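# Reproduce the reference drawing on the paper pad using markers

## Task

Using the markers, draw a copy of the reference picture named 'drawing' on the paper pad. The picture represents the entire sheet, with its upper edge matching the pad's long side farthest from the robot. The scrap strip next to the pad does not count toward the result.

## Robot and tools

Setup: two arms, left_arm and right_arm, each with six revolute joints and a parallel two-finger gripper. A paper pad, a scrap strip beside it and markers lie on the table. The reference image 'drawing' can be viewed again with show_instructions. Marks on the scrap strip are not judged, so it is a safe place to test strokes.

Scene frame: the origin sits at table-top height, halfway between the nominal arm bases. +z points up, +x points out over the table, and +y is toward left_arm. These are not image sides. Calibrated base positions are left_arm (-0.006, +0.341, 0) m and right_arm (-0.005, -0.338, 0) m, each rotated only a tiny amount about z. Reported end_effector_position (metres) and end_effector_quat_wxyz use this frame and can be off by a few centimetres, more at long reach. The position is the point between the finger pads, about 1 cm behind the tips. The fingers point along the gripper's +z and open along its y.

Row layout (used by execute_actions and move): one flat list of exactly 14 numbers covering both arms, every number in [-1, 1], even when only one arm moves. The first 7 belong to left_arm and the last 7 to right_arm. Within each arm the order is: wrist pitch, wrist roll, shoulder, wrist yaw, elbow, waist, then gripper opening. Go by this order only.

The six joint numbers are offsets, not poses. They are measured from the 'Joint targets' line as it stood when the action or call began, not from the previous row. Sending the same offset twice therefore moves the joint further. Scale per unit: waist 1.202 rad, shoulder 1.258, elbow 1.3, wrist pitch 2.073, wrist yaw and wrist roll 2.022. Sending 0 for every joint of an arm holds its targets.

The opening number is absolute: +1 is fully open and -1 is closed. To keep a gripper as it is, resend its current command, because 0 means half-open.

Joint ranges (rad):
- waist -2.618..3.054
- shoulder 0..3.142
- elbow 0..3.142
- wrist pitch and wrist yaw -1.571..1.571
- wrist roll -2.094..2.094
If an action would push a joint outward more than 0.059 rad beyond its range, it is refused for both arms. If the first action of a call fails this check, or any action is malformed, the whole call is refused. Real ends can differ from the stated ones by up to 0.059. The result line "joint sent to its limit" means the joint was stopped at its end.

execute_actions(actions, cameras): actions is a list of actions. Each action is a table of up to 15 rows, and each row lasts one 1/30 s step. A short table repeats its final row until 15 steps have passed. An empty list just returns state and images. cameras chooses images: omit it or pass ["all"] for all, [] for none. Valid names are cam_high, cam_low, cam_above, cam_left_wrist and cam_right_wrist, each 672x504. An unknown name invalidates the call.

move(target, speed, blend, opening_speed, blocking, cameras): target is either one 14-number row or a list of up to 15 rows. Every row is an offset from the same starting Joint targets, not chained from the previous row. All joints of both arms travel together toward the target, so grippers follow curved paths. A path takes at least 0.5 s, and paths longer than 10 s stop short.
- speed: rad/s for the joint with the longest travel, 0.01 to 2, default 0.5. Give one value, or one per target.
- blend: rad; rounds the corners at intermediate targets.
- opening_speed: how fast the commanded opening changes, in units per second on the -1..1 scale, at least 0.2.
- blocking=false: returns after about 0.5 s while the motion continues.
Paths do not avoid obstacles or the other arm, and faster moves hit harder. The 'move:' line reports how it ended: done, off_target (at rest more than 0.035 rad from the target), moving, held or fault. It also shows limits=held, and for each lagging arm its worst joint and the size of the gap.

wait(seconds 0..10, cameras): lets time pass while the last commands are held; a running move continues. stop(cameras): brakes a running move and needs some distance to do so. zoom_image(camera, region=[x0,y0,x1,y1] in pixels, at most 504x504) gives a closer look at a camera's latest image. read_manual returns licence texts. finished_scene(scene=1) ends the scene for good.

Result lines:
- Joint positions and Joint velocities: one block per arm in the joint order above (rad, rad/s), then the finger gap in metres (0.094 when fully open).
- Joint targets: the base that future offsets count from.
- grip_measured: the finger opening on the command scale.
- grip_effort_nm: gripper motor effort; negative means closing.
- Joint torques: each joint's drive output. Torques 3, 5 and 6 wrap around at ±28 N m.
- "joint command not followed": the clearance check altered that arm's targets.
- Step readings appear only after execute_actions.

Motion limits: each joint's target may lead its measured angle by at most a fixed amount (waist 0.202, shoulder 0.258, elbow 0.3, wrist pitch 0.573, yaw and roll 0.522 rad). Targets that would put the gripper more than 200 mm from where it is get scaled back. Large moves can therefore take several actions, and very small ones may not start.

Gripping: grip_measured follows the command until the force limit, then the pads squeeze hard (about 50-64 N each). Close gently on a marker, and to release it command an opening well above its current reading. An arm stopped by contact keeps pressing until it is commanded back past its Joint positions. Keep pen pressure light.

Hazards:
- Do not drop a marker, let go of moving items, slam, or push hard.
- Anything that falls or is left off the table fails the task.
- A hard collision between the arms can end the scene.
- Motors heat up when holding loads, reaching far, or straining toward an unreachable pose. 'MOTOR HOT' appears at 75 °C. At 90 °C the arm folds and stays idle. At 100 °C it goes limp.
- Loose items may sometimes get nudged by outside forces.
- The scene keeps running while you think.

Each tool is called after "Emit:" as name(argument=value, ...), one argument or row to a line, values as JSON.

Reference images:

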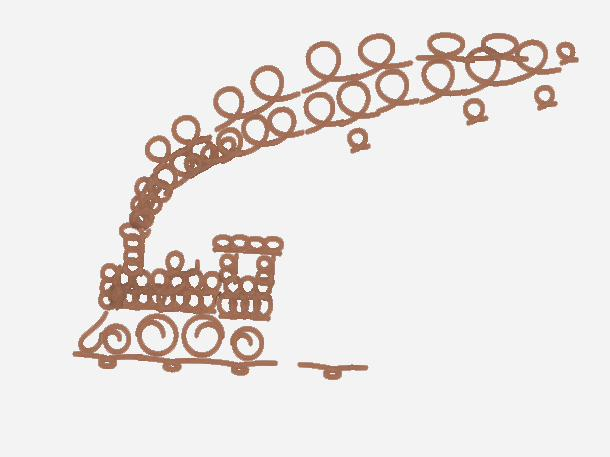

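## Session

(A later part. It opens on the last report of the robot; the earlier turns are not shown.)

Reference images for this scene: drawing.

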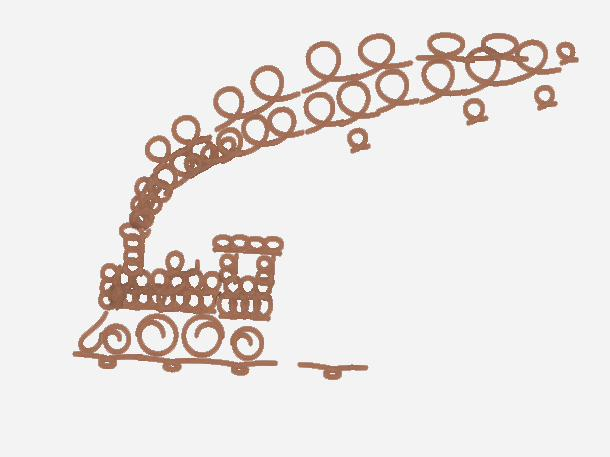

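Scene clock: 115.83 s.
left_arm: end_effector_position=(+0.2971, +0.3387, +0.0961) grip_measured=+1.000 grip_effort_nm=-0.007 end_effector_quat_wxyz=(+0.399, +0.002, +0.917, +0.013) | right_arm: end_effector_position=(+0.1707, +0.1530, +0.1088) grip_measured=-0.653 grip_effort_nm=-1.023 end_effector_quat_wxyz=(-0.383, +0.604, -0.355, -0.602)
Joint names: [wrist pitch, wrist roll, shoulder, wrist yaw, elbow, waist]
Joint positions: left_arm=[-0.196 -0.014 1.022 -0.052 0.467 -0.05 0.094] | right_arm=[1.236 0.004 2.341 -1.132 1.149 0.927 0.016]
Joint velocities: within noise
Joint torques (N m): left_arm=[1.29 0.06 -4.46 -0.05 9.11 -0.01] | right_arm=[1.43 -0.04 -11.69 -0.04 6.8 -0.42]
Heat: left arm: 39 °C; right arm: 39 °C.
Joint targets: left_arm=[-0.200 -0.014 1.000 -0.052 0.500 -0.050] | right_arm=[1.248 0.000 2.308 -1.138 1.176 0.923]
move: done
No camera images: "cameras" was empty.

Emit:
move(
  target=[
    [0,0,0,0,0,0,1, 0,0,0,-0.1449,0,-0.09,-0.85],
    [0,0,0,0,0,0,1, 0,0,0,-0.1449,0,-0.1027,-0.85],
    [0,0,0,0,0,0,1, 0,0,0.07,-0.1449,0,-0.1027,-0.85],
  ],
  speed=[0.4,0.03,0.1],
  cameras=["cam_above"],
)

Emit:
zoom_image(
  camera="cam_above",
  region=[210, 460, 250, 490],
)

Emit:
move(
  target=[
    [0,0,0,0,0,0,1, 0,0,-0.07,0,0,0,-0.85],
    [0,0,0,0,0,0,1, 0,0,-0.07,0,0,-0.4,-0.85],
  ],
  speed=0.4,
  cameras=["cam_above"],
)

Emit:
zoom_image(
  camera="cam_above",
  region=[175, 405, 295, 495],
)

Scene clock: 119.23 s.
left_arm: end_effector_position=(+0.2971, +0.3387, +0.0961) grip_measured=+1.000 grip_effort_nm=-0.007 end_effector_quat_wxyz=(+0.399, +0.002, +0.917, +0.013) | right_arm: end_effector_position=(+0.1833, +0.1030, +0.0884) grip_measured=-0.653 grip_effort_nm=-1.033 end_effector_quat_wxyz=(-0.316, +0.632, -0.316, -0.633)
Joint names: [wrist pitch, wrist roll, shoulder, wrist yaw, elbow, waist]
Joint positions: left_arm=[-0.196 -0.014 1.022 -0.052 0.467 -0.05 0.094] | right_arm=[1.238 0.004 2.386 -1.425 1.152 0.805 0.016]
Joint velocities: within noise
Joint torques (N m): left_arm=[1.2 0.06 -4.42 -0.04 9.29 -0.01] | right_arm=[1.26 -0.05 -8.34 -0.06 6.22 -0.54]
Heat: left arm: 39 °C; right arm: 40 °C.
Joint targets: left_arm=[-0.200 -0.014 1.000 -0.052 0.500 -0.050] | right_arm=[1.248 0.000 2.396 -1.432 1.176 0.799]
move: done
Images, in order (width x height): cam_above 672x504.

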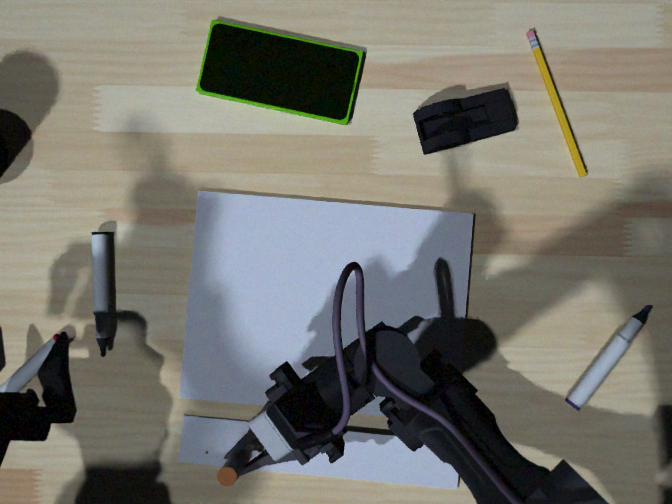

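Scaled by 12.600 from the camera's 672x504 image, which has a finer 960x720 frame.

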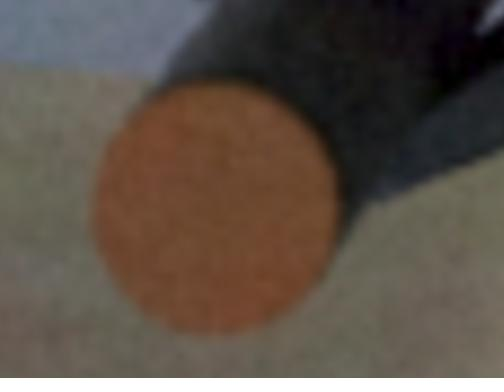

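Scene clock: 121.23 s.
left_arm: end_effector_position=(+0.2971, +0.3387, +0.0961) grip_measured=+1.000 grip_effort_nm=-0.007 end_effector_quat_wxyz=(+0.399, +0.002, +0.917, +0.013) | right_arm: end_effector_position=(+0.3704, -0.0386, +0.1088) grip_measured=-0.653 grip_effort_nm=-1.028 end_effector_quat_wxyz=(-0.475, +0.545, -0.446, -0.528)
Joint names: [wrist pitch, wrist roll, shoulder, wrist yaw, elbow, waist]
Joint positions: left_arm=[-0.196 -0.014 1.022 -0.052 0.467 -0.05 0.094] | right_arm=[1.239 0.004 2.339 -1.428 1.152 0.312 0.016]
Joint velocities: within noise
Joint torques (N m): left_arm=[1.27 0.05 -4.46 -0.06 9.26 -0.12] | right_arm=[1.25 -0.05 -11.28 -0.01 6.42 0.42]
Heat: left arm: 39 °C; right arm: 40 °C.
Joint targets: left_arm=[-0.200 -0.014 1.000 -0.052 0.500 -0.050] | right_arm=[1.249 0.000 2.308 -1.432 1.176 0.318]
move: done
Images, in order (width x height): cam_above 672x504.

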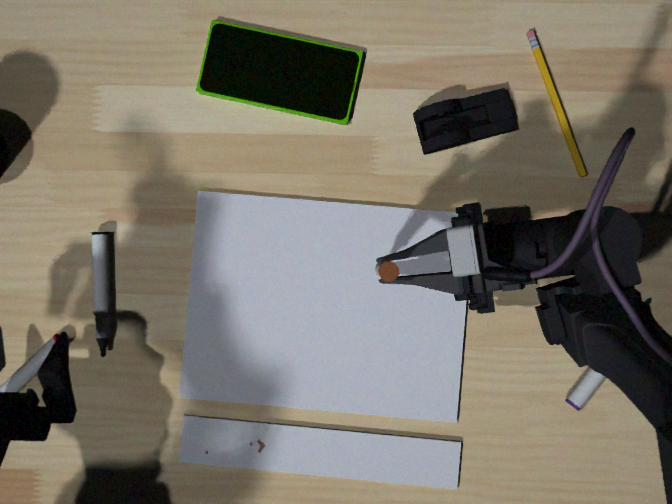

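Scaled by 4.200 from the camera's 672x504 image, which has a finer 960x720 frame.

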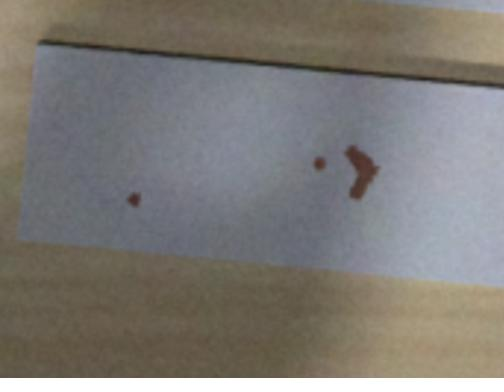

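Emit:
move(
  target=[
    [0,0,0,0,0,0,1, 0,0,0,0.0602,0,0.4176,-0.85],
    [0,0,0,0,0,0,1, 0,0,0,0.0999,0,0.4488,-0.85],
    [0,0,0,0,0,0,1, 0,0,0.07,0.0999,0,0.4488,-0.85],
  ],
  speed=[0.4,0.05,0.1],
  cameras=[],
)

Scene clock: 129.60 s.
left_arm: end_effector_position=(+0.2971, +0.3387, +0.0961) grip_measured=+1.000 grip_effort_nm=-0.002 end_effector_quat_wxyz=(+0.399, +0.002, +0.917, +0.013) | right_arm: end_effector_position=(+0.1902, +0.1300, +0.0883) grip_measured=-0.653 grip_effort_nm=-1.038 end_effector_quat_wxyz=(-0.360, +0.608, -0.360, -0.609)
Joint names: [wrist pitch, wrist roll, shoulder, wrist yaw, elbow, waist]
Joint positions: left_arm=[-0.196 -0.014 1.022 -0.052 0.467 -0.05 0.094] | right_arm=[1.24 0.004 2.388 -1.237 1.152 0.852 0.016]
Joint velocities: within noise
Joint torques (N m): left_arm=[1.27 0.01 -4.42 -0.05 9.22 -0.05] | right_arm=[1.35 -0.05 -8.5 0.07 6.34 0.5]
Heat: left arm: 40 °C; right arm: 40 °C.
Joint targets: left_arm=[-0.200 -0.014 1.000 -0.052 0.500 -0.050] | right_arm=[1.248 0.000 2.396 -1.230 1.176 0.858]
move: done
No camera images: "cameras" was empty.

Emit:
move(
  target=[
    [0,0,0,0,0,0,1,0,0,0,0.0055,0,0.0008,-0.85],
    [0,0,0,0,0,0,1,0,0,0,0.0142,0,0.0071,-0.85],
    [0,0,0,0,0,0,1,0,0,0,0.0129,0,0.0133,-0.85],
    [0,0,0,0,0,0,1,0,0,0,-0.0023,0,0.0179,-0.85],
    [0,0,0,0,0,0,1,0,0,0,-0.009,0,0.0196,-0.85],
    [0,0,0,0,0,0,1,0,0,0,-0.019,0,-0.0004,-0.85],
    [0,0,0,0,0,0,1,0,0,0,-0.0298,0,-0.005,-0.85],
    [0,0,0,0,0,0,1,0,0,0,-0.0385,0,-0.0112,-0.85],
    [0,0,0,0,0,0,1,0,0,0,-0.0372,0,-0.0175,-0.85],
    [0,0,0,0,0,0,1,0,0,0,-0.022,0,-0.022,-0.85],
    [0,0,0,0,0,0,1,0,0,0,-0.0154,0,-0.0238,-0.85],
    [0,0,0,0,0,0,1,0,0,0,-0.0053,0,-0.0037,-0.85],
    [0,0,0,0,0,0,1,0,0,0,0.0055,0,0.0008,-0.85],
    [0,0,0,0,0,0,1,0,0,0,0.0142,0,0.0071,-0.85],
  ],
  speed=0.08,
  blend=0.002,
  cameras=[],
)

Emit:
move(
  target=[
    [0,0,0,0,0,0,1, 0,0,-0.07,0,0,0,-0.85],
    [0,0,0,0,0,0,1, 0,0,-0.07,0,0,-0.4,-0.85],
  ],
  speed=0.4,
  cameras=["cam_above"],
)

Emit:
zoom_image(
  camera="cam_above",
  region=[200, 420, 260, 465],
)

Scene clock: 134.03 s.
left_arm: end_effector_position=(+0.2971, +0.3387, +0.0961) grip_measured=+1.000 grip_effort_nm=-0.002 end_effector_quat_wxyz=(+0.399, +0.002, +0.917, +0.013) | right_arm: end_effector_position=(+0.1901, +0.1338, +0.0883) grip_measured=-0.653 grip_effort_nm=-1.038 end_effector_quat_wxyz=(-0.365, +0.605, -0.365, -0.606)
Joint names: [wrist pitch, wrist roll, shoulder, wrist yaw, elbow, waist]
Joint positions: left_arm=[-0.196 -0.014 1.022 -0.052 0.467 -0.05 0.094] | right_arm=[1.24 0.004 2.388 -1.212 1.152 0.86 0.016]
Joint velocities: within noise
Joint torques (N m): left_arm=[1.25 0.03 -4.42 -0.06 9.21 -0.18] | right_arm=[1.36 -0.05 -8.51 0.14 6.34 0.51]
Heat: left arm: 40 °C; right arm: 40 °C.
Joint targets: left_arm=[-0.200 -0.014 1.000 -0.052 0.500 -0.050] | right_arm=[1.248 0.000 2.396 -1.201 1.176 0.867]
move: done
No camera images: "cameras" was empty.

Scene clock: 136.07 s.
left_arm: end_effector_position=(+0.2971, +0.3387, +0.0961) grip_measured=+1.000 grip_effort_nm=-0.007 end_effector_quat_wxyz=(+0.399, +0.002, +0.917, +0.013) | right_arm: end_effector_position=(+0.3887, -0.0096, +0.1107) grip_measured=-0.653 grip_effort_nm=-1.033 end_effector_quat_wxyz=(+0.517, -0.506, +0.485, +0.493)
Joint names: [wrist pitch, wrist roll, shoulder, wrist yaw, elbow, waist]
Joint positions: left_arm=[-0.196 -0.014 1.022 -0.052 0.467 -0.05 0.094] | right_arm=[1.24 0.004 2.34 -1.204 1.152 0.38 0.016]
Joint velocities: within noise
Joint torques (N m): left_arm=[1.28 0 -4.46 -0.02 9.32 -0.16] | right_arm=[1.35 -0.05 -11.47 0.06 6.56 0.51]
Heat: left arm: 40 °C; right arm: 40 °C.
Joint targets: left_arm=[-0.200 -0.014 1.000 -0.052 0.500 -0.050] | right_arm=[1.249 0.000 2.308 -1.201 1.176 0.386]
move: done
Images, in order (width x height): cam_above 672x504.

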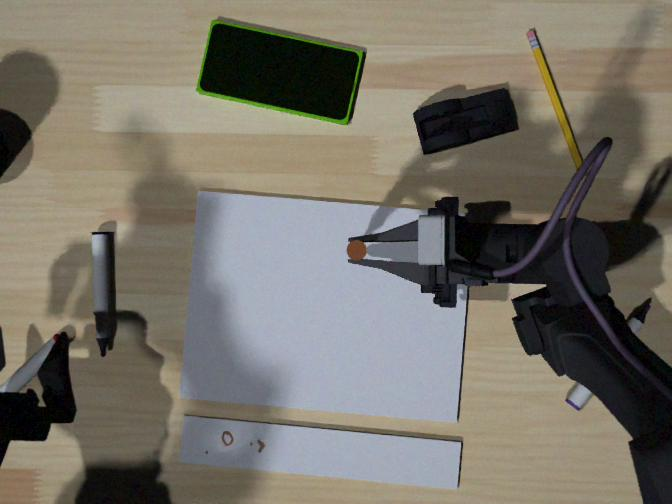

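Scaled by 8.400 from the camera's 672x504 image, which has a finer 960x720 frame.

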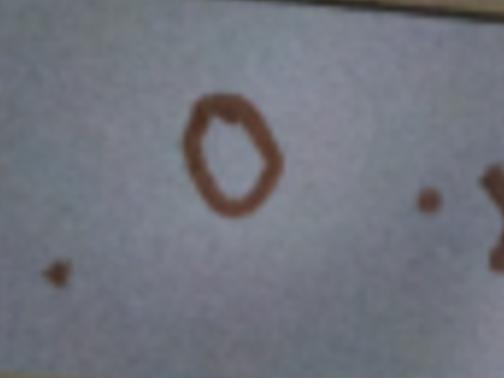

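Emit:
move(
  target=[
    [0,0,0,0,0,0,1, 0,0,0,0.045,0,0.4027,-0.85],
    [0,0,0,0,0,0,1, 0,0,0,0.0704,0,0.4343,-0.85],
    [0,0,0,0,0,0,1, 0,0,0.07,0.0704,0,0.4343,-0.85],
  ],
  speed=[0.4,0.05,0.1],
  cameras=[],
)

Emit:
move(
  target=[
    [0,0,0,0,0,0,1,0,0,0,0.0055,0,0.0029,-0.85],
    [0,0,0,0,0,0,1,0,0,0,0.0123,0,0.0077,-0.85],
    [0,0,0,0,0,0,1,0,0,0,0.01,0,0.0121,-0.85],
    [0,0,0,0,0,0,1,0,0,0,-0.0048,0,0.0151,-0.85],
    [0,0,0,0,0,0,1,0,0,0,-0.0099,0,0.0157,-0.85],
    [0,0,0,0,0,0,1,0,0,0,-0.0177,0,-0.0086,-0.85],
    [0,0,0,0,0,0,1,0,0,0,-0.0261,0,-0.0124,-0.85],
    [0,0,0,0,0,0,1,0,0,0,-0.0328,0,-0.0171,-0.85],
    [0,0,0,0,0,0,1,0,0,0,-0.0306,0,-0.0216,-0.85],
    [0,0,0,0,0,0,1,0,0,0,-0.0158,0,-0.0245,-0.85],
    [0,0,0,0,0,0,1,0,0,0,-0.0107,0,-0.0252,-0.85],
    [0,0,0,0,0,0,1,0,0,0,-0.0029,0,-0.0009,-0.85],
    [0,0,0,0,0,0,1,0,0,0,0.0055,0,0.0029,-0.85],
    [0,0,0,0,0,0,1,0,0,0,0.0123,0,0.0077,-0.85],
    [0,0,0,0,0,0,1,0,0,-0.07,0.0123,0,0.0077,-0.85],
  ],
  speed=[0.08,0.08,0.08,0.08,0.08,0.08,0.08,0.08,0.08,0.08,0.08,0.08,0.08,0.08,0.4],
  blend=[0.002,0.002,0.002,0.002,0.002,0.002,0.002,0.002,0.002,0.002,0.002,0.002,0.002,0,0],
  cameras=[],
)

Emit:
move(
  target=[0,0,0,0,0,0,1, 0,0,0,0,0,-0.4,-0.85],
  speed=0.5,
  cameras=["cam_above"],
)

Emit:
zoom_image(
  camera="cam_above",
  region=[190, 420, 250, 465],
)

Scene clock: 142.87 s.
left_arm: end_effector_position=(+0.2971, +0.3387, +0.0961) grip_measured=+1.000 grip_effort_nm=-0.007 end_effector_quat_wxyz=(+0.399, +0.002, +0.917, +0.013) | right_arm: end_effector_position=(+0.1940, +0.1529, +0.0889) grip_measured=-0.653 grip_effort_nm=-1.038 end_effector_quat_wxyz=(-0.398, +0.585, -0.395, -0.586)
Joint names: [wrist pitch, wrist roll, shoulder, wrist yaw, elbow, waist]
Joint positions: left_arm=[-0.196 -0.014 1.022 -0.052 0.467 -0.05 0.094] | right_arm=[1.242 0.004 2.387 -1.066 1.152 0.901 0.016]
Joint velocities: within noise
Joint torques (N m): left_arm=[1.22 0.04 -4.42 -0.04 9.2 -0.08] | right_arm=[1.42 -0.05 -8.64 0.08 6.41 0.5]
Heat: left arm: 40 °C; right arm: 41 °C.
Joint targets: left_arm=[-0.200 -0.014 1.000 -0.052 0.500 -0.050] | right_arm=[1.249 0.000 2.396 -1.058 1.176 0.908]
move: done
No camera images: "cameras" was empty.

Scene clock: 146.50 s.
left_arm: end_effector_position=(+0.2971, +0.3387, +0.0961) grip_measured=+1.000 grip_effort_nm=-0.002 end_effector_quat_wxyz=(+0.399, +0.002, +0.917, +0.013) | right_arm: end_effector_position=(+0.1940, +0.1569, +0.1117) grip_measured=-0.653 grip_effort_nm=-1.028 end_effector_quat_wxyz=(-0.418, +0.583, -0.384, -0.582)
Joint names: [wrist pitch, wrist roll, shoulder, wrist yaw, elbow, waist]
Joint positions: left_arm=[-0.196 -0.014 1.022 -0.052 0.467 -0.05 0.094] | right_arm=[1.24 0.004 2.34 -1.042 1.152 0.911 0.016]
Joint velocities: within noise
Joint torques (N m): left_arm=[1.26 0.07 -4.38 -0.02 9.37 -0.13] | right_arm=[1.43 -0.05 -11.51 0.08 6.6 0.53]
Heat: left arm: 40 °C; right arm: 41 °C.
Joint targets: left_arm=[-0.200 -0.014 1.000 -0.052 0.500 -0.050] | right_arm=[1.248 0.000 2.308 -1.033 1.176 0.917]
move: done
No camera images: "cameras" was empty.

Scene clock: 148.27 s.
left_arm: end_effector_position=(+0.2971, +0.3387, +0.0961) grip_measured=+1.000 grip_effort_nm=-0.002 end_effector_quat_wxyz=(+0.399, +0.002, +0.917, +0.013) | right_arm: end_effector_position=(+0.4011, +0.0094, +0.1117) grip_measured=-0.653 grip_effort_nm=-1.038 end_effector_quat_wxyz=(+0.546, -0.473, +0.512, +0.464)
Joint names: [wrist pitch, wrist roll, shoulder, wrist yaw, elbow, waist]
Joint positions: left_arm=[-0.196 -0.014 1.022 -0.052 0.467 -0.05 0.094] | right_arm=[1.24 0.004 2.34 -1.035 1.152 0.432 0.016]
Joint velocities: within noise
Joint torques (N m): left_arm=[1.26 0.04 -4.6 -0.04 9.26 -0.2] | right_arm=[1.43 -0.04 -11.59 0.04 6.65 0.34]
Heat: left arm: 40 °C; right arm: 42 °C.
Joint targets: left_arm=[-0.200 -0.014 1.000 -0.052 0.500 -0.050] | right_arm=[1.248 0.000 2.308 -1.034 1.176 0.436]
move: done
Images, in order (width x height): cam_above 672x504.

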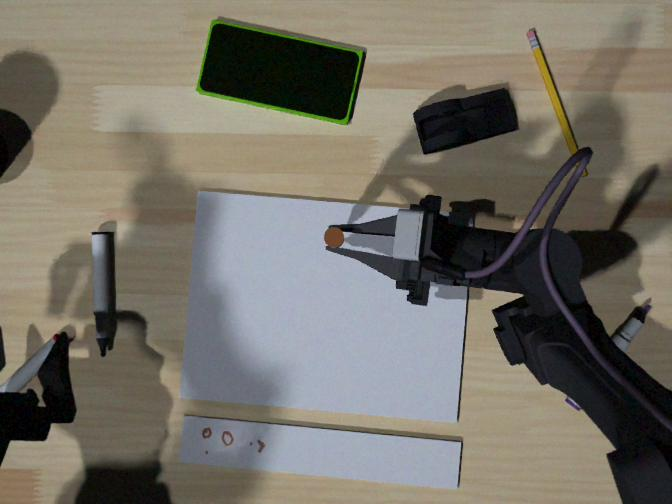

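Scaled by 8.400 from the camera's 672x504 image, which has a finer 960x720 frame.

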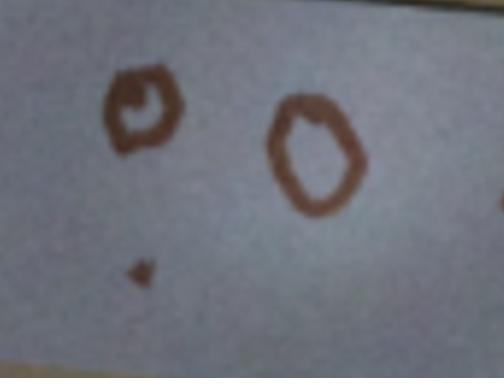

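Emit:
move(
  target=[
    [0,0,0,0,0,0,1, 0,0,0,-0.1318,0,-0.0549,-0.85],
    [0,0,0,0,0,0,1, 0,0,0,-0.1106,0,-0.0233,-0.85],
    [0,0,0,0,0,0,1, 0,0,0.07,-0.1106,0,-0.0233,-0.85],
  ],
  speed=[0.4,0.05,0.1],
  cameras=[],
)

Scene clock: 154.50 s.
left_arm: end_effector_position=(+0.2971, +0.3387, +0.0961) grip_measured=+1.000 grip_effort_nm=-0.007 end_effector_quat_wxyz=(+0.399, +0.002, +0.917, +0.013) | right_arm: end_effector_position=(+0.3696, -0.0017, +0.0883) grip_measured=-0.653 grip_effort_nm=-1.033 end_effector_quat_wxyz=(-0.480, +0.519, -0.479, -0.520)
Joint names: [wrist pitch, wrist roll, shoulder, wrist yaw, elbow, waist]
Joint positions: left_arm=[-0.196 -0.014 1.022 -0.052 0.467 -0.05 0.094] | right_arm=[1.241 0.004 2.388 -1.265 1.152 0.402 0.016]
Joint velocities: within noise
Joint torques (N m): left_arm=[1.25 0.05 -4.42 -0.06 9.18 -0.25] | right_arm=[1.32 -0.05 -8.5 0.1 6.3 0.5]
Heat: left arm: 40 °C; right arm: 43 °C.
Joint targets: left_arm=[-0.200 -0.014 1.000 -0.052 0.500 -0.050] | right_arm=[1.249 0.000 2.396 -1.257 1.176 0.408]
move: done
No camera images: "cameras" was empty.

Emit:
move(
  target=[
    [0,0,0,0,0,0,1, 0,0,-0.07,0,0,0,-0.85],
    [0,0,0,0,0,0,1, 0,0,-0.07,-0.135,0,-0.2687,-0.85],
    [0,0,0,0,0,0,1, 0,0,-0.07,-0.1153,0,-0.2374,-0.85],
    [0,0,0,0,0,0,1, 0,0,0,-0.1153,0,-0.2374,-0.85],
  ],
  speed=[0.4,0.4,0.05,0.1],
  cameras=["cam_low"],
)

Scene clock: 158.17 s.
left_arm: end_effector_position=(+0.2971, +0.3387, +0.0961) grip_measured=+1.000 grip_effort_nm=-0.002 end_effector_quat_wxyz=(+0.399, +0.002, +0.917, +0.013) | right_arm: end_effector_position=(+0.4078, -0.1171, +0.0877) grip_measured=-0.653 grip_effort_nm=-1.038 end_effector_quat_wxyz=(+0.493, -0.507, +0.493, +0.507)
Joint names: [wrist pitch, wrist roll, shoulder, wrist yaw, elbow, waist]
Joint positions: left_arm=[-0.196 -0.014 1.022 -0.052 0.467 -0.05 0.094] | right_arm=[1.241 0.004 2.389 -1.498 1.152 0.117 0.016]
Joint velocities: within noise
Joint torques (N m): left_arm=[1.3 0.05 -4.53 -0.05 9.32 0.05] | right_arm=[1.2 -0.05 -8.42 0.07 6.13 0.5]
Heat: left arm: 40 °C; right arm: 42 °C.
Joint targets: left_arm=[-0.200 -0.014 1.000 -0.052 0.500 -0.050] | right_arm=[1.249 0.000 2.396 -1.490 1.176 0.123]
move: done
Images, in order (width x height): cam_low 672x504.

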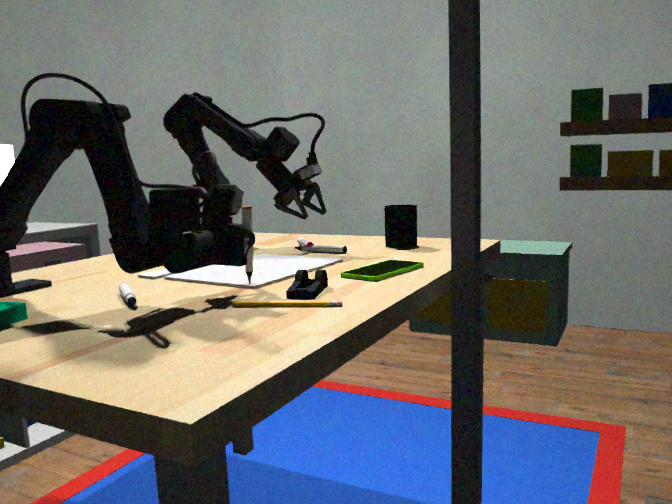

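Emit:
move(
  target=[
    [0,0,0,0,0,0,1, 0,0,-0.07,0,0,0,-0.85],
    [0,0,0,0,0,0,1, 0,0,-0.07,0.4501,0,0.4554,-0.85],
    [0,0,0,0,0,0,1, 0,0,-0.07,0.4712,0,0.4901,-0.85],
    [0,0,0,0,0,0,1, 0,0,0,0.4712,0,0.4901,-0.85],
  ],
  speed=[0.4,0.5,0.05,0.1],
  cameras=[],
)

Scene clock: 162.70 s.
left_arm: end_effector_position=(+0.2971, +0.3387, +0.0961) grip_measured=+1.000 grip_effort_nm=-0.002 end_effector_quat_wxyz=(+0.399, +0.002, +0.917, +0.013) | right_arm: end_effector_position=(+0.3766, +0.0985, +0.0902) grip_measured=-0.653 grip_effort_nm=-1.033 end_effector_quat_wxyz=(+0.579, -0.408, +0.574, +0.411)
Joint names: [wrist pitch, wrist roll, shoulder, wrist yaw, elbow, waist]
Joint positions: left_arm=[-0.196 -0.014 1.022 -0.052 0.467 -0.05 0.094] | right_arm=[1.244 0.004 2.386 -0.545 1.152 0.707 0.016]
Joint velocities: within noise
Joint torques (N m): left_arm=[1.25 0.04 -4.38 -0.08 9.28 -0.08] | right_arm=[1.6 -0.04 -8.68 0.08 6.63 0.38]
Heat: left arm: 40 °C; right arm: 42 °C.
Joint targets: left_arm=[-0.200 -0.014 1.000 -0.052 0.500 -0.050] | right_arm=[1.249 0.000 2.396 -0.537 1.176 0.712]
move: done
No camera images: "cameras" was empty.

Emit:
move(
  target=[
    [0,0,0,0,0,0,1, 0,0,-0.07,0,0,0,-0.85],
    [0,0,0,0,0,0,1, 0,0,-0.07,-0.1595,0,0.0568,-0.85],
    [0,0,0,0,0,0,1, 0,0,-0.07,-0.137,0,0.0901,-0.85],
    [0,0,0,0,0,0,1, 0,0,0,-0.137,0,0.0901,-0.85],
  ],
  speed=[0.4,0.4,0.05,0.1],
  cameras=[],
)

Emit:
move(
  target=[
    [0,0,0,0,0,0,1, 0,0,-0.07,0,0,0,-0.85],
    [0,0,0,0,0,0,1, 0,0,-0.07,-0.28,0,-0.6,-0.85],
  ],
  speed=[0.4,0.6],
  cameras=["cam_above"],
)

Emit:
zoom_image(
  camera="cam_above",
  region=[330, 250, 370, 280],
)

Emit:
zoom_image(
  camera="cam_above",
  region=[430, 225, 470, 255],
)

Emit:
zoom_image(
  camera="cam_above",
  region=[240, 250, 280, 280],
)

Emit:
zoom_image(
  camera="cam_above",
  region=[200, 338, 240, 368],
)

Scene clock: 166.67 s.
left_arm: end_effector_position=(+0.2971, +0.3387, +0.0961) grip_measured=+1.000 grip_effort_nm=-0.002 end_effector_quat_wxyz=(+0.399, +0.002, +0.917, +0.013) | right_arm: end_effector_position=(+0.2786, +0.1411, +0.0896) grip_measured=-0.653 grip_effort_nm=-1.038 end_effector_quat_wxyz=(+0.489, -0.511, +0.486, +0.513)
Joint names: [wrist pitch, wrist roll, shoulder, wrist yaw, elbow, waist]
Joint positions: left_arm=[-0.196 -0.014 1.022 -0.052 0.467 -0.05 0.094] | right_arm=[1.241 0.004 2.386 -0.823 1.152 0.815 0.016]
Joint velocities: within noise
Joint torques (N m): left_arm=[1.27 0.04 -4.48 -0.05 9.36 -0.02] | right_arm=[1.53 -0.05 -8.59 0.08 6.53 0.44]
Heat: left arm: 40 °C; right arm: 42 °C.
Joint targets: left_arm=[-0.200 -0.014 1.000 -0.052 0.500 -0.050] | right_arm=[1.248 0.000 2.396 -0.815 1.176 0.820]
move: done
No camera images: "cameras" was empty.

Scene clock: 168.97 s.
left_arm: end_effector_position=(+0.2971, +0.3387, +0.0961) grip_measured=+1.000 grip_effort_nm=-0.002 end_effector_quat_wxyz=(+0.399, +0.002, +0.917, +0.013) | right_arm: end_effector_position=(+0.4356, -0.1271, +0.1083) grip_measured=-0.653 grip_effort_nm=-1.033 end_effector_quat_wxyz=(+0.542, -0.479, +0.515, +0.460)
Joint names: [wrist pitch, wrist roll, shoulder, wrist yaw, elbow, waist]
Joint positions: left_arm=[-0.196 -0.014 1.022 -0.052 0.467 -0.05 0.094] | right_arm=[1.239 0.004 2.341 -1.373 1.152 0.095 0.016]
Joint velocities: within noise
Joint torques (N m): left_arm=[1.25 0.04 -4.51 -0.06 9.21 -0.14] | right_arm=[1.28 -0.05 -11.48 -0.04 6.45 0.27]
Heat: left arm: 40 °C; right arm: 43 °C.
Joint targets: left_arm=[-0.200 -0.014 1.000 -0.052 0.500 -0.050] | right_arm=[1.249 0.000 2.308 -1.381 1.176 0.099]
move: done
Images, in order (width x height): cam_above 672x504.

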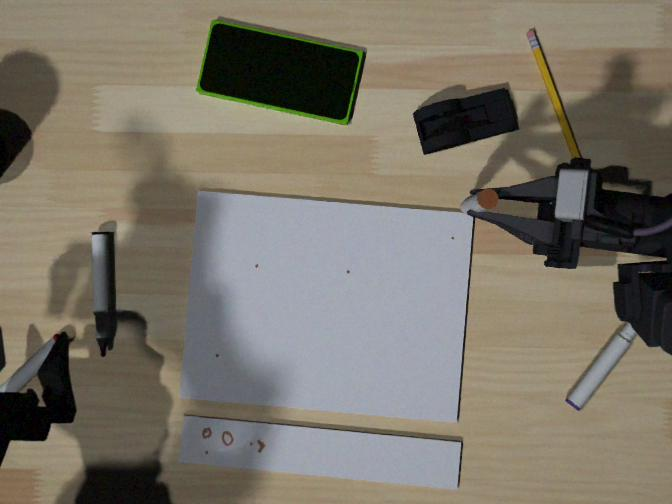

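Scaled by 12.600 from the camera's 672x504 image, which has a finer 960x720 frame.

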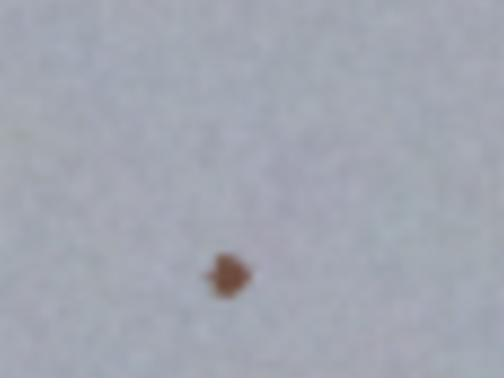

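Scaled by 12.600 from the camera's 672x504 image, which has a finer 960x720 frame.

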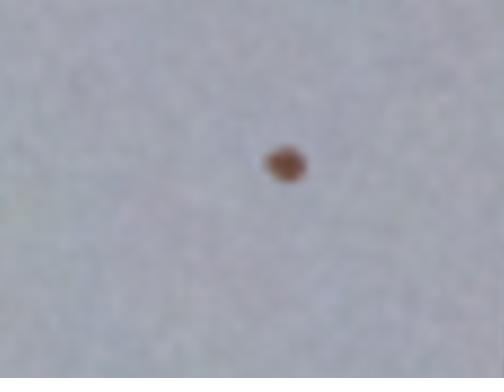

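Scaled by 12.600 from the camera's 672x504 image, which has a finer 960x720 frame.

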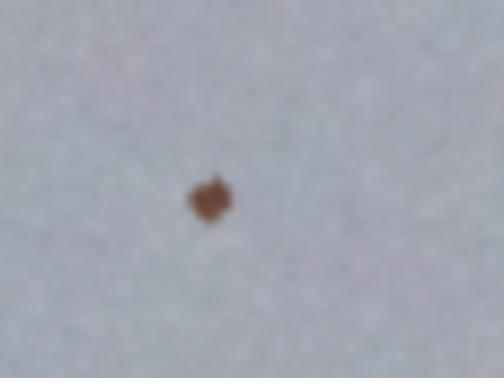

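Scaled by 12.600 from the camera's 672x504 image, which has a finer 960x720 frame.

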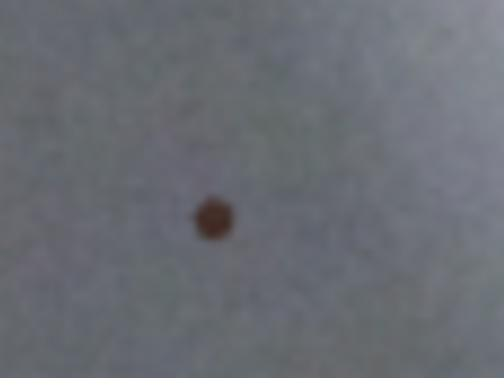

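Emit:
show_instructions(
)

Reference images for this scene: drawing.

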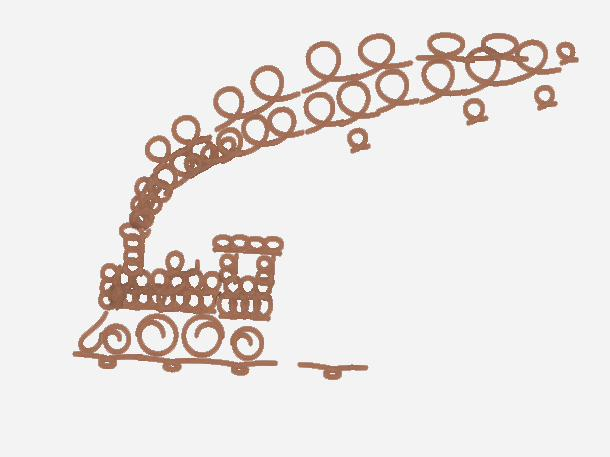

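Emit:
move(
  target=[
    [0,0,0,0,0,0,1, 0,0,0,-0.0406,0,0.0424,-0.85],
    [0,0,0,0,0,0,1, 0,0,0,-0.0603,0,0.0139,-0.85],
    [0,0,0,0,0,0,1, 0,0,0.0715,-0.0603,0,0.0139,-0.85],
  ],
  speed=[0.3,0.05,0.1],
  cameras=[],
)

Emit:
move(
  target=[
    [0,0,0,0,0,0,1,0,0,0,-0.003,0,-0.0082,-0.85],
    [0,0,0,0,0,0,1,0,0,0,-0.0049,0,-0.0146,-0.85],
    [0,0,0,0,0,0,1,0,0,0,0.0129,0,-0.0177,-0.85],
    [0,0,0,0,0,0,1,0,0,0,0.0232,0,0.0052,-0.85],
    [0,0,0,0,0,0,1,0,0,0,0.0319,0,0.0112,-0.85],
    [0,0,0,0,0,0,1,0,0,0,0.0294,0,0.0176,-0.85],
    [0,0,0,0,0,0,1,0,0,0,0.0116,0,0.0207,-0.85],
    [0,0,0,0,0,0,1,0,0,0,0.0013,0,-0.0022,-0.85],
    [0,0,0,0,0,0,1,0,0,0,-0.0074,0,-0.0082,-0.85],
    [0,0,0,0,0,0,1,0,0,0,-0.0178,0,-0.0201,-0.85],
    [0,0,0,0,0,0,1,0,0,-0.07,-0.0178,0,-0.0201,-0.85],
  ],
  speed=[0.06,0.06,0.06,0.06,0.06,0.06,0.06,0.06,0.06,0.06,0.4],
  blend=[0.002,0.002,0.002,0.002,0.002,0.002,0.002,0.002,0.002,0,0],
  cameras=[],
)

Scene clock: 177.27 s.
left_arm: end_effector_position=(+0.2971, +0.3387, +0.0961) grip_measured=+1.000 grip_effort_nm=-0.002 end_effector_quat_wxyz=(+0.399, +0.002, +0.917, +0.013) | right_arm: end_effector_position=(+0.4072, -0.1150, +0.0876) grip_measured=-0.653 grip_effort_nm=-1.038 end_effector_quat_wxyz=(+0.492, -0.507, +0.492, +0.508)
Joint names: [wrist pitch, wrist roll, shoulder, wrist yaw, elbow, waist]
Joint positions: left_arm=[-0.196 -0.014 1.022 -0.052 0.467 -0.05 0.094] | right_arm=[1.24 0.004 2.389 -1.496 1.153 0.122 0.016]
Joint velocities: within noise
Joint torques (N m): left_arm=[1.27 0.04 -4.49 -0.06 9.22 -0.17] | right_arm=[1.21 -0.05 -8.4 -0.05 6.01 -0.53]
Heat: left arm: 40 °C; right arm: 45 °C.
Joint targets: left_arm=[-0.200 -0.014 1.000 -0.052 0.500 -0.050] | right_arm=[1.249 0.000 2.398 -1.503 1.176 0.116]
move: done
No camera images: "cameras" was empty.

Scene clock: 181.43 s.
left_arm: end_effector_position=(+0.2971, +0.3387, +0.0961) grip_measured=+1.000 grip_effort_nm=-0.002 end_effector_quat_wxyz=(+0.399, +0.002, +0.917, +0.013) | right_arm: end_effector_position=(+0.4072, -0.1251, +0.1075) grip_measured=-0.653 grip_effort_nm=-1.033 end_effector_quat_wxyz=(+0.502, -0.522, +0.476, +0.499)
Joint names: [wrist pitch, wrist roll, shoulder, wrist yaw, elbow, waist]
Joint positions: left_arm=[-0.196 -0.014 1.022 -0.052 0.467 -0.05 0.094] | right_arm=[1.24 0.004 2.34 -1.531 1.153 0.098 0.016]
Joint velocities: within noise
Joint torques (N m): left_arm=[1.23 0.05 -4.52 -0.04 9.28 0.05] | right_arm=[1.18 -0.04 -11.23 -0.05 6.16 -0.55]
Heat: left arm: 40 °C; right arm: 43 °C.
Joint targets: left_arm=[-0.200 -0.014 1.000 -0.052 0.500 -0.050] | right_arm=[1.248 0.000 2.310 -1.539 1.176 0.092]
move: done
No camera images: "cameras" was empty.

Emit:
move(
  target=[0,0,0,0,0,0,1, 0,0,0,0.17,0,0.45,-0.85],
  speed=0.6,
  cameras=["cam_above"],
)

Emit:
zoom_image(
  camera="cam_above",
  region=[430, 215, 470, 245],
)

Scene clock: 184.97 s.
left_arm: end_effector_position=(+0.2971, +0.3387, +0.0961) grip_measured=+1.000 grip_effort_nm=-0.002 end_effector_quat_wxyz=(+0.399, +0.002, +0.917, +0.013) | right_arm: end_effector_position=(+0.2928, +0.0795, +0.1105) grip_measured=-0.653 grip_effort_nm=-1.028 end_effector_quat_wxyz=(-0.450, +0.563, -0.416, -0.554)
Joint names: [wrist pitch, wrist roll, shoulder, wrist yaw, elbow, waist]
Joint positions: left_arm=[-0.196 -0.014 1.022 -0.052 0.467 -0.05 0.094] | right_arm=[1.24 0.004 2.34 -1.204 1.153 0.636 0.016]
Joint velocities: within noise
Joint torques (N m): left_arm=[1.26 0.04 -4.4 -0.12 9.21 0.02] | right_arm=[1.36 -0.05 -11.38 0.12 6.46 -0.29]
Heat: left arm: 40 °C; right arm: 44 °C.
Joint targets: left_arm=[-0.200 -0.014 1.000 -0.052 0.500 -0.050] | right_arm=[1.248 0.000 2.310 -1.195 1.176 0.632]
move: done
Images, in order (width x height): cam_above 672x504.

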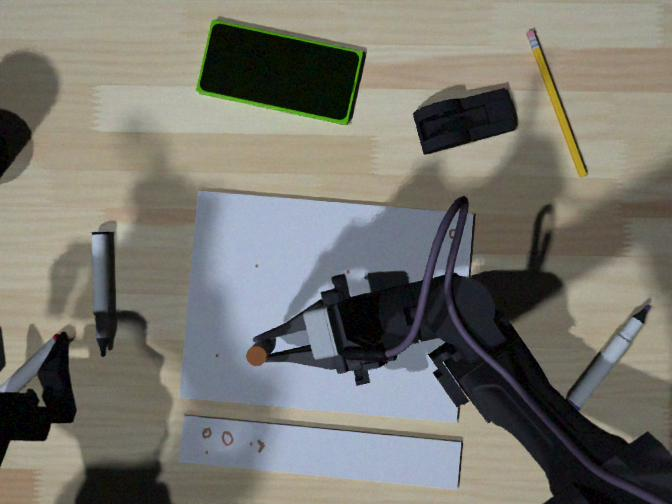

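Scaled by 12.600 from the camera's 672x504 image, which has a finer 960x720 frame.

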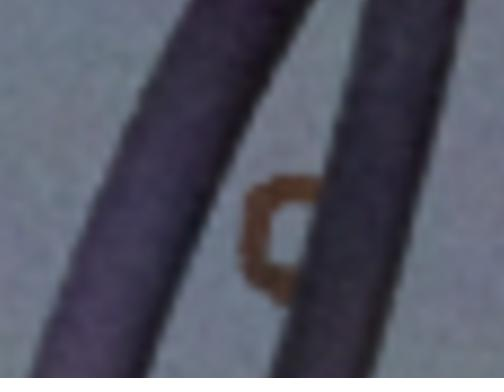

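Emit:
move(
  target=[0,0,0,0,0,0,1, 0,0,0,0,0,0.14,-0.85],
  speed=0.5,
  cameras=["cam_above"],
)

Emit:
zoom_image(
  camera="cam_above",
  region=[430, 215, 470, 245],
)

Scene clock: 186.40 s.
left_arm: end_effector_position=(+0.2971, +0.3387, +0.0961) grip_measured=+1.000 grip_effort_nm=-0.002 end_effector_quat_wxyz=(+0.399, +0.002, +0.917, +0.013) | right_arm: end_effector_position=(+0.2192, +0.1238, +0.1105) grip_measured=-0.653 grip_effort_nm=-1.028 end_effector_quat_wxyz=(-0.403, +0.595, -0.369, -0.589)
Joint names: [wrist pitch, wrist roll, shoulder, wrist yaw, elbow, waist]
Joint positions: left_arm=[-0.196 -0.014 1.022 -0.052 0.467 -0.05 0.094] | right_arm=[1.24 0.004 2.34 -1.199 1.153 0.804 0.016]
Joint velocities: within noise
Joint torques (N m): left_arm=[1.29 0.05 -4.4 -0.08 9.24 -0.17] | right_arm=[1.35 -0.05 -11.38 0.07 6.46 -0.32]
Heat: left arm: 40 °C; right arm: 44 °C.
Joint targets: left_arm=[-0.200 -0.014 1.000 -0.052 0.500 -0.050] | right_arm=[1.248 0.000 2.310 -1.195 1.176 0.801]
move: done
Images, in order (width x height): cam_above 672x504.

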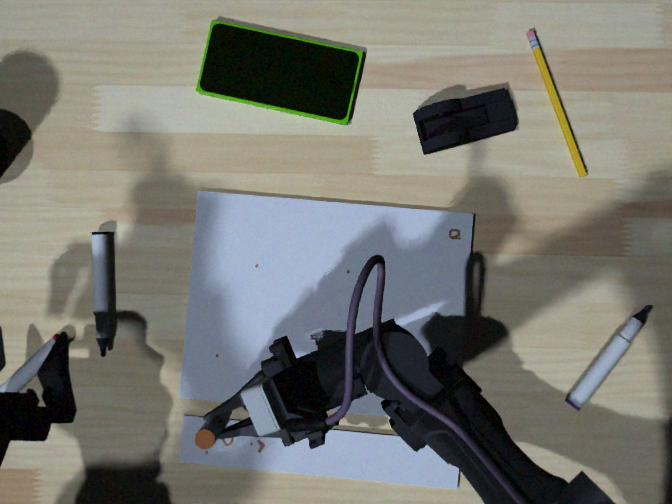

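Scaled by 12.600 from the camera's 672x504 image, which has a finer 960x720 frame.

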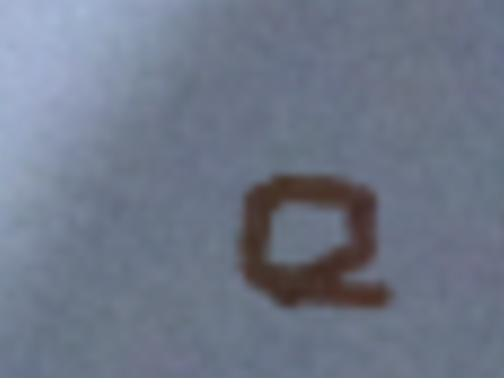

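Emit:
move(
  target=[
    [0,0,0,0,0,0,1, 0,0,0,-0.0272,0,-0.3136,-0.85],
    [0,0,0,0,0,0,1, 0,0,0,-0.0476,0,-0.3428,-0.85],
    [0,0,0,0,0,0,1, 0,0,0.0692,-0.0476,0,-0.3428,-0.85],
  ],
  speed=[0.4,0.04,0.1],
  cameras=[],
)

Emit:
move(
  target=[
    [0,0,0,0,0,0,1,0,0,0,-0.0049,0,-0.0088,-0.85],
    [0,0,0,0,0,0,1,0,0,0,-0.0099,0,-0.016,-0.85],
    [0,0,0,0,0,0,1,0,0,0,0.0019,0,-0.016,-0.85],
    [0,0,0,0,0,0,1,0,0,0,0.0065,0,-0.0198,-0.85],
    [0,0,0,0,0,0,1,0,0,0,0.0065,0,-0.0006,-0.85],
    [0,0,0,0,0,0,1,0,0,0,0.018,0,0.0014,-0.85],
    [0,0,0,0,0,0,1,0,0,0,0.0295,0,0.0078,-0.85],
    [0,0,0,0,0,0,1,0,0,0,0.03,0,0.015,-0.85],
    [0,0,0,0,0,0,1,0,0,0,0.0182,0,0.015,-0.85],
    [0,0,0,0,0,0,1,0,0,0,0.0136,0,0.0188,-0.85],
    [0,0,0,0,0,0,1,0,0,0,0.0136,0,-0.0005,-0.85],
    [0,0,0,0,0,0,1,0,0,0,0.0021,0,-0.0024,-0.85],
    [0,0,0,0,0,0,1,0,0,0,-0.0094,0,-0.0088,-0.85],
    [0,0,0,0,0,0,1,0,0,0,-0.022,0,-0.0203,-0.85],
    [0,0,0,0,0,0,1,0,0,-0.07,-0.022,0,-0.0203,-0.85],
  ],
  speed=[0.06,0.06,0.3,0.06,0.3,0.06,0.06,0.06,0.3,0.06,0.3,0.06,0.06,0.06,0.4],
  blend=[0.002,0.002,0.002,0.002,0.002,0.002,0.002,0.002,0.002,0.002,0.002,0.002,0.002,0,0],
  cameras=[],
)

Emit:
move(
  target=[0,0,0,0,0,0,1, 0,0,0,0,0,0.4,-0.85],
  speed=0.6,
  cameras=["cam_above"],
)

Emit:
zoom_image(
  camera="cam_above",
  region=[335, 250, 375, 280],
)

Scene clock: 193.50 s.
left_arm: end_effector_position=(+0.2971, +0.3387, +0.0961) grip_measured=+1.000 grip_effort_nm=-0.007 end_effector_quat_wxyz=(+0.399, +0.002, +0.917, +0.013) | right_arm: end_effector_position=(+0.3686, -0.0047, +0.0882) grip_measured=-0.653 grip_effort_nm=-1.033 end_effector_quat_wxyz=(-0.477, +0.522, -0.476, -0.523)
Joint names: [wrist pitch, wrist roll, shoulder, wrist yaw, elbow, waist]
Joint positions: left_arm=[-0.196 -0.014 1.022 -0.052 0.467 -0.05 0.094] | right_arm=[1.241 0.004 2.388 -1.285 1.153 0.395 0.016]
Joint velocities: within noise
Joint torques (N m): left_arm=[1.26 0.04 -4.44 -0.06 9.21 -0.01] | right_arm=[1.31 -0.05 -8.49 -0.05 6.26 -0.54]
Heat: left arm: 40 °C; right arm: 45 °C.
Joint targets: left_arm=[-0.200 -0.014 1.000 -0.052 0.500 -0.050] | right_arm=[1.248 0.000 2.397 -1.291 1.176 0.389]
move: done
No camera images: "cameras" was empty.

Scene clock: 197.47 s.
left_arm: end_effector_position=(+0.2971, +0.3387, +0.0961) grip_measured=+1.000 grip_effort_nm=-0.002 end_effector_quat_wxyz=(+0.399, +0.002, +0.917, +0.013) | right_arm: end_effector_position=(+0.3698, -0.0143, +0.1097) grip_measured=-0.653 grip_effort_nm=-1.033 end_effector_quat_wxyz=(-0.487, +0.535, -0.455, -0.519)
Joint names: [wrist pitch, wrist roll, shoulder, wrist yaw, elbow, waist]
Joint positions: left_arm=[-0.196 -0.014 1.022 -0.052 0.467 -0.05 0.094] | right_arm=[1.241 0.004 2.34 -1.328 1.153 0.37 0.016]
Joint velocities: within noise
Joint torques (N m): left_arm=[1.29 0.07 -4.44 -0.02 9.16 -0.16] | right_arm=[1.28 -0.05 -11.29 -0.04 6.43 -0.55]
Heat: left arm: 40 °C; right arm: 44 °C.
Joint targets: left_arm=[-0.200 -0.014 1.000 -0.052 0.500 -0.050] | right_arm=[1.248 0.000 2.309 -1.336 1.176 0.364]
move: done
No camera images: "cameras" was empty.

Scene clock: 198.87 s.
left_arm: end_effector_position=(+0.2971, +0.3387, +0.0961) grip_measured=+1.000 grip_effort_nm=-0.002 end_effector_quat_wxyz=(+0.399, +0.002, +0.917, +0.013) | right_arm: end_effector_position=(+0.1767, +0.1218, +0.1096) grip_measured=-0.653 grip_effort_nm=-1.033 end_effector_quat_wxyz=(-0.348, +0.629, -0.314, -0.621)
Joint names: [wrist pitch, wrist roll, shoulder, wrist yaw, elbow, waist]
Joint positions: left_arm=[-0.196 -0.014 1.022 -0.052 0.467 -0.05 0.094] | right_arm=[1.241 0.004 2.34 -1.333 1.153 0.851 0.016]
Joint velocities: within noise
Joint torques (N m): left_arm=[1.27 0.04 -4.37 -0.03 9.33 -0.14] | right_arm=[1.28 -0.05 -11.36 0 6.38 -0.35]
Heat: left arm: 40 °C; right arm: 44 °C.
Joint targets: left_arm=[-0.200 -0.014 1.000 -0.052 0.500 -0.050] | right_arm=[1.248 0.000 2.309 -1.336 1.176 0.845]
move: done
Images, in order (width x height): cam_above 672x504.

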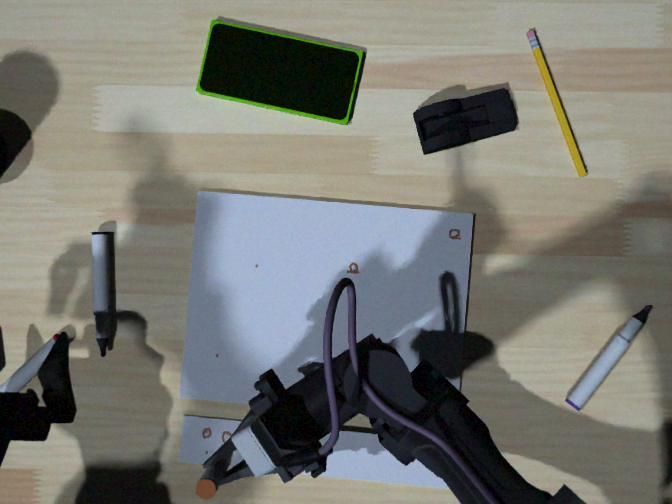

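Scaled by 12.600 from the camera's 672x504 image, which has a finer 960x720 frame.

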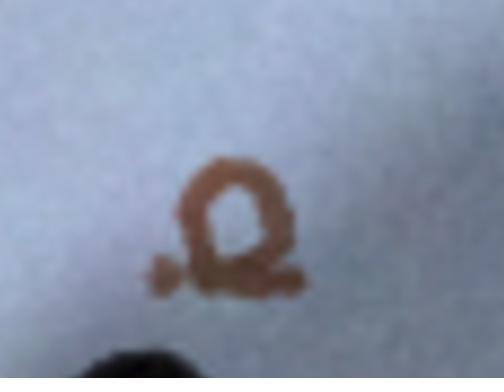

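Emit:
move(
  target=[
    [0,0,0,0,0,0,1, 0,0,0,-0.0564,0,-0.4717,-0.85],
    [0,0,0,0,0,0,1, 0,0,0,-0.0761,0,-0.5005,-0.85],
    [0,0,0,0,0,0,1, 0,0,0.07,-0.0761,0,-0.5005,-0.85],
  ],
  speed=[0.5,0.04,0.1],
  cameras=[],
)

Emit:
move(
  target=[
    [0,0,0,0,0,0,1,0,0,0,0.0002,0,-0.008,-0.85],
    [0,0,0,0,0,0,1,0,0,0,-0.0032,0,-0.015,-0.85],
    [0,0,0,0,0,0,1,0,0,0,0.0086,0,-0.015,-0.85],
    [0,0,0,0,0,0,1,0,0,0,0.0139,0,-0.0188,-0.85],
    [0,0,0,0,0,0,1,0,0,0,0.0139,0,0.0004,-0.85],
    [0,0,0,0,0,0,1,0,0,0,0.0247,0,0.002,-0.85],
    [0,0,0,0,0,0,1,0,0,0,0.0346,0,0.008,-0.85],
    [0,0,0,0,0,0,1,0,0,0,0.0335,0,0.015,-0.85],
    [0,0,0,0,0,0,1,0,0,0,0.0217,0,0.015,-0.85],
    [0,0,0,0,0,0,1,0,0,0,0.0164,0,0.0188,-0.85],
    [0,0,0,0,0,0,1,0,0,0,0.0164,0,-0.0004,-0.85],
    [0,0,0,0,0,0,1,0,0,0,0.0057,0,-0.002,-0.85],
    [0,0,0,0,0,0,1,0,0,0,-0.0043,0,-0.008,-0.85],
    [0,0,0,0,0,0,1,0,0,0,-0.0168,0,-0.0208,-0.85],
    [0,0,0,0,0,0,1,0,0,-0.07,-0.0168,0,-0.0208,-0.85],
  ],
  speed=[0.06,0.06,0.3,0.06,0.3,0.06,0.06,0.06,0.3,0.06,0.3,0.06,0.06,0.06,0.4],
  blend=[0.002,0.002,0.002,0.002,0.002,0.002,0.002,0.002,0.002,0.002,0.002,0.002,0.002,0,0],
  cameras=[],
)

Emit:
move(
  target=[0,0,0,0,0,0,1, 0,0,0,0,0,0.5,-0.85],
  speed=0.6,
  cameras=["cam_above"],
)

Emit:
zoom_image(
  camera="cam_above",
  region=[390, 240, 430, 270],
)

Scene clock: 204.90 s.
left_arm: end_effector_position=(+0.2971, +0.3387, +0.0961) grip_measured=+1.000 grip_effort_nm=-0.007 end_effector_quat_wxyz=(+0.399, +0.002, +0.917, +0.013) | right_arm: end_effector_position=(+0.3777, -0.0640, +0.0876) grip_measured=-0.653 grip_effort_nm=-1.033 end_effector_quat_wxyz=(-0.462, +0.535, -0.462, -0.535)
Joint names: [wrist pitch, wrist roll, shoulder, wrist yaw, elbow, waist]
Joint positions: left_arm=[-0.196 -0.014 1.022 -0.052 0.467 -0.05 0.094] | right_arm=[1.241 0.004 2.39 -1.483 1.153 0.25 0.016]
Joint velocities: within noise
Joint torques (N m): left_arm=[1.27 0.04 -4.45 -0.05 9.25 -0.08] | right_arm=[1.21 -0.05 -8.47 -0.07 6.05 -0.55]
Heat: left arm: 40 °C; right arm: 44 °C.
Joint targets: left_arm=[-0.200 -0.014 1.000 -0.052 0.500 -0.050] | right_arm=[1.248 0.000 2.397 -1.490 1.176 0.243]
move: done
No camera images: "cameras" was empty.

Scene clock: 208.73 s.
left_arm: end_effector_position=(+0.2971, +0.3387, +0.0961) grip_measured=+1.000 grip_effort_nm=-0.002 end_effector_quat_wxyz=(+0.399, +0.002, +0.917, +0.013) | right_arm: end_effector_position=(+0.3796, -0.0741, +0.1082) grip_measured=-0.653 grip_effort_nm=-1.033 end_effector_quat_wxyz=(-0.474, +0.548, -0.446, -0.526)
Joint names: [wrist pitch, wrist roll, shoulder, wrist yaw, elbow, waist]
Joint positions: left_arm=[-0.196 -0.014 1.022 -0.052 0.467 -0.05 0.094] | right_arm=[1.241 0.004 2.339 -1.516 1.153 0.225 0.016]
Joint velocities: within noise
Joint torques (N m): left_arm=[1.28 0.02 -4.38 -0.06 9.32 -0.14] | right_arm=[1.17 -0.05 -11.19 -0.06 6.34 -0.55]
Heat: left arm: 40 °C; right arm: 44 °C.
Joint targets: left_arm=[-0.200 -0.014 1.000 -0.052 0.500 -0.050] | right_arm=[1.248 0.000 2.309 -1.523 1.176 0.219]
move: done
No camera images: "cameras" was empty.

Scene clock: 210.50 s.
left_arm: end_effector_position=(+0.2971, +0.3387, +0.0961) grip_measured=+1.000 grip_effort_nm=-0.002 end_effector_quat_wxyz=(+0.399, +0.002, +0.917, +0.013) | right_arm: end_effector_position=(+0.1635, +0.0961, +0.1082) grip_measured=-0.653 grip_effort_nm=-1.033 end_effector_quat_wxyz=(-0.297, +0.655, -0.264, -0.643)
Joint names: [wrist pitch, wrist roll, shoulder, wrist yaw, elbow, waist]
Joint positions: left_arm=[-0.196 -0.014 1.022 -0.052 0.467 -0.05 0.094] | right_arm=[1.241 0.004 2.339 -1.52 1.153 0.823 0.016]
Joint velocities: within noise
Joint torques (N m): left_arm=[1.27 0.03 -4.52 -0.06 9.28 -0.08] | right_arm=[1.17 -0.04 -11.22 -0.01 6.26 -0.31]
Heat: left arm: 40 °C; right arm: 44 °C.
Joint targets: left_arm=[-0.200 -0.014 1.000 -0.052 0.500 -0.050] | right_arm=[1.248 0.000 2.309 -1.523 1.176 0.820]
move: done
Images, in order (width x height): cam_above 672x504.

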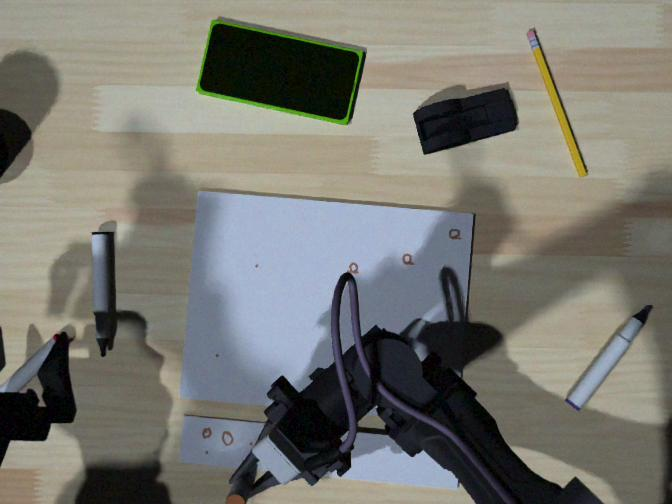

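Scaled by 12.600 from the camera's 672x504 image, which has a finer 960x720 frame.

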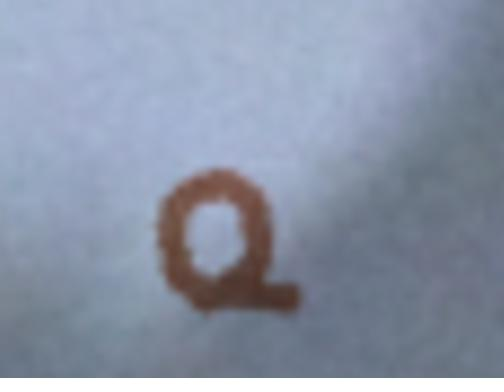

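Emit:
move(
  target=[
    [0,0,0,0,0,0,1, 0,0,0,0.1019,0,-0.4221,-0.85],
    [0,0,0,0,0,0,1, 0,0,0,0.0919,0,-0.4388,-0.85],
    [0,0,0,0,0,0,1, 0,0,0.0707,0.0919,0,-0.4388,-0.85],
  ],
  speed=[0.5,0.02,0.1],
  cameras=[],
)

Emit:
move(
  target=[
    [0,0,0,0,0,0,1,0,0,0,-0.0041,0,-0.0189,-0.85],
    [0,0,0,0,0,0,1,0,0,0,-0.0102,0,-0.0304,-0.85],
    [0,0,0,0,0,0,1,0,0,0,0.0006,0,-0.0304,-0.85],
    [0,0,0,0,0,0,1,0,0,0,0.0099,0,-0.0356,-0.85],
    [0,0,0,0,0,0,1,0,0,0,0.0099,0,-0.0152,-0.85],
    [0,0,0,0,0,0,1,0,0,0,0.0291,0,-0.0112,-0.85],
    [0,0,0,0,0,0,1,0,0,0,0.0469,0,-0.0002,-0.85],
    [0,0,0,0,0,0,1,0,0,0,0.0489,0,0.0113,-0.85],
    [0,0,0,0,0,0,1,0,0,0,0.0381,0,0.0113,-0.85],
    [0,0,0,0,0,0,1,0,0,0,0.0288,0,0.0165,-0.85],
    [0,0,0,0,0,0,1,0,0,0,0.0288,0,-0.0039,-0.85],
    [0,0,0,0,0,0,1,0,0,0,0.0096,0,-0.0079,-0.85],
    [0,0,0,0,0,0,1,0,0,0,-0.0081,0,-0.0189,-0.85],
    [0,0,0,0,0,0,1,0,0,0,-0.0365,0,-0.0436,-0.85],
  ],
  speed=[0.06,0.06,0.3,0.06,0.3,0.06,0.06,0.06,0.3,0.06,0.3,0.06,0.06,0.06],
  blend=[0.002,0.002,0.002,0.002,0.002,0.002,0.002,0.002,0.002,0.002,0.002,0.002,0.002,0],
  cameras=[],
)

Scene clock: 216.73 s.
left_arm: end_effector_position=(+0.2971, +0.3387, +0.0961) grip_measured=+1.000 grip_effort_nm=-0.002 end_effector_quat_wxyz=(+0.399, +0.002, +0.917, +0.013) | right_arm: end_effector_position=(+0.3903, -0.0420, +0.0880) grip_measured=-0.653 grip_effort_nm=-1.033 end_effector_quat_wxyz=(+0.490, -0.511, +0.488, +0.511)
Joint names: [wrist pitch, wrist roll, shoulder, wrist yaw, elbow, waist]
Joint positions: left_arm=[-0.196 -0.014 1.022 -0.052 0.467 -0.05 0.094] | right_arm=[1.242 0.004 2.389 -1.332 1.153 0.3 0.016]
Joint velocities: within noise
Joint torques (N m): left_arm=[1.27 0.06 -4.42 -0.08 9.16 -0.09] | right_arm=[1.28 -0.04 -8.51 -0.07 6.17 -0.68]
Heat: left arm: 40 °C; right arm: 43 °C.
Joint targets: left_arm=[-0.200 -0.014 1.000 -0.052 0.500 -0.050] | right_arm=[1.249 0.000 2.398 -1.338 1.176 0.292]
move: done
No camera images: "cameras" was empty.

Scene clock: 222.50 s.
left_arm: end_effector_position=(+0.2971, +0.3387, +0.0961) grip_measured=+1.000 grip_effort_nm=-0.007 end_effector_quat_wxyz=(+0.399, +0.002, +0.917, +0.013) | right_arm: end_effector_position=(+0.3933, -0.0640, +0.0879) grip_measured=-0.653 grip_effort_nm=-1.038 end_effector_quat_wxyz=(+0.486, -0.515, +0.484, +0.515)
Joint names: [wrist pitch, wrist roll, shoulder, wrist yaw, elbow, waist]
Joint positions: left_arm=[-0.196 -0.014 1.022 -0.052 0.467 -0.05 0.094] | right_arm=[1.243 0.004 2.389 -1.401 1.153 0.246 0.016]
Joint velocities: within noise
Joint torques (N m): left_arm=[1.28 0.06 -4.42 -0.07 9.18 -0.01] | right_arm=[1.24 -0.05 -8.43 -0.11 6.12 -0.55]
Heat: left arm: 40 °C; right arm: 42 °C.
Joint targets: left_arm=[-0.200 -0.014 1.000 -0.052 0.500 -0.050] | right_arm=[1.248 0.000 2.398 -1.411 1.176 0.240]
move: done
No camera images: "cameras" was empty.


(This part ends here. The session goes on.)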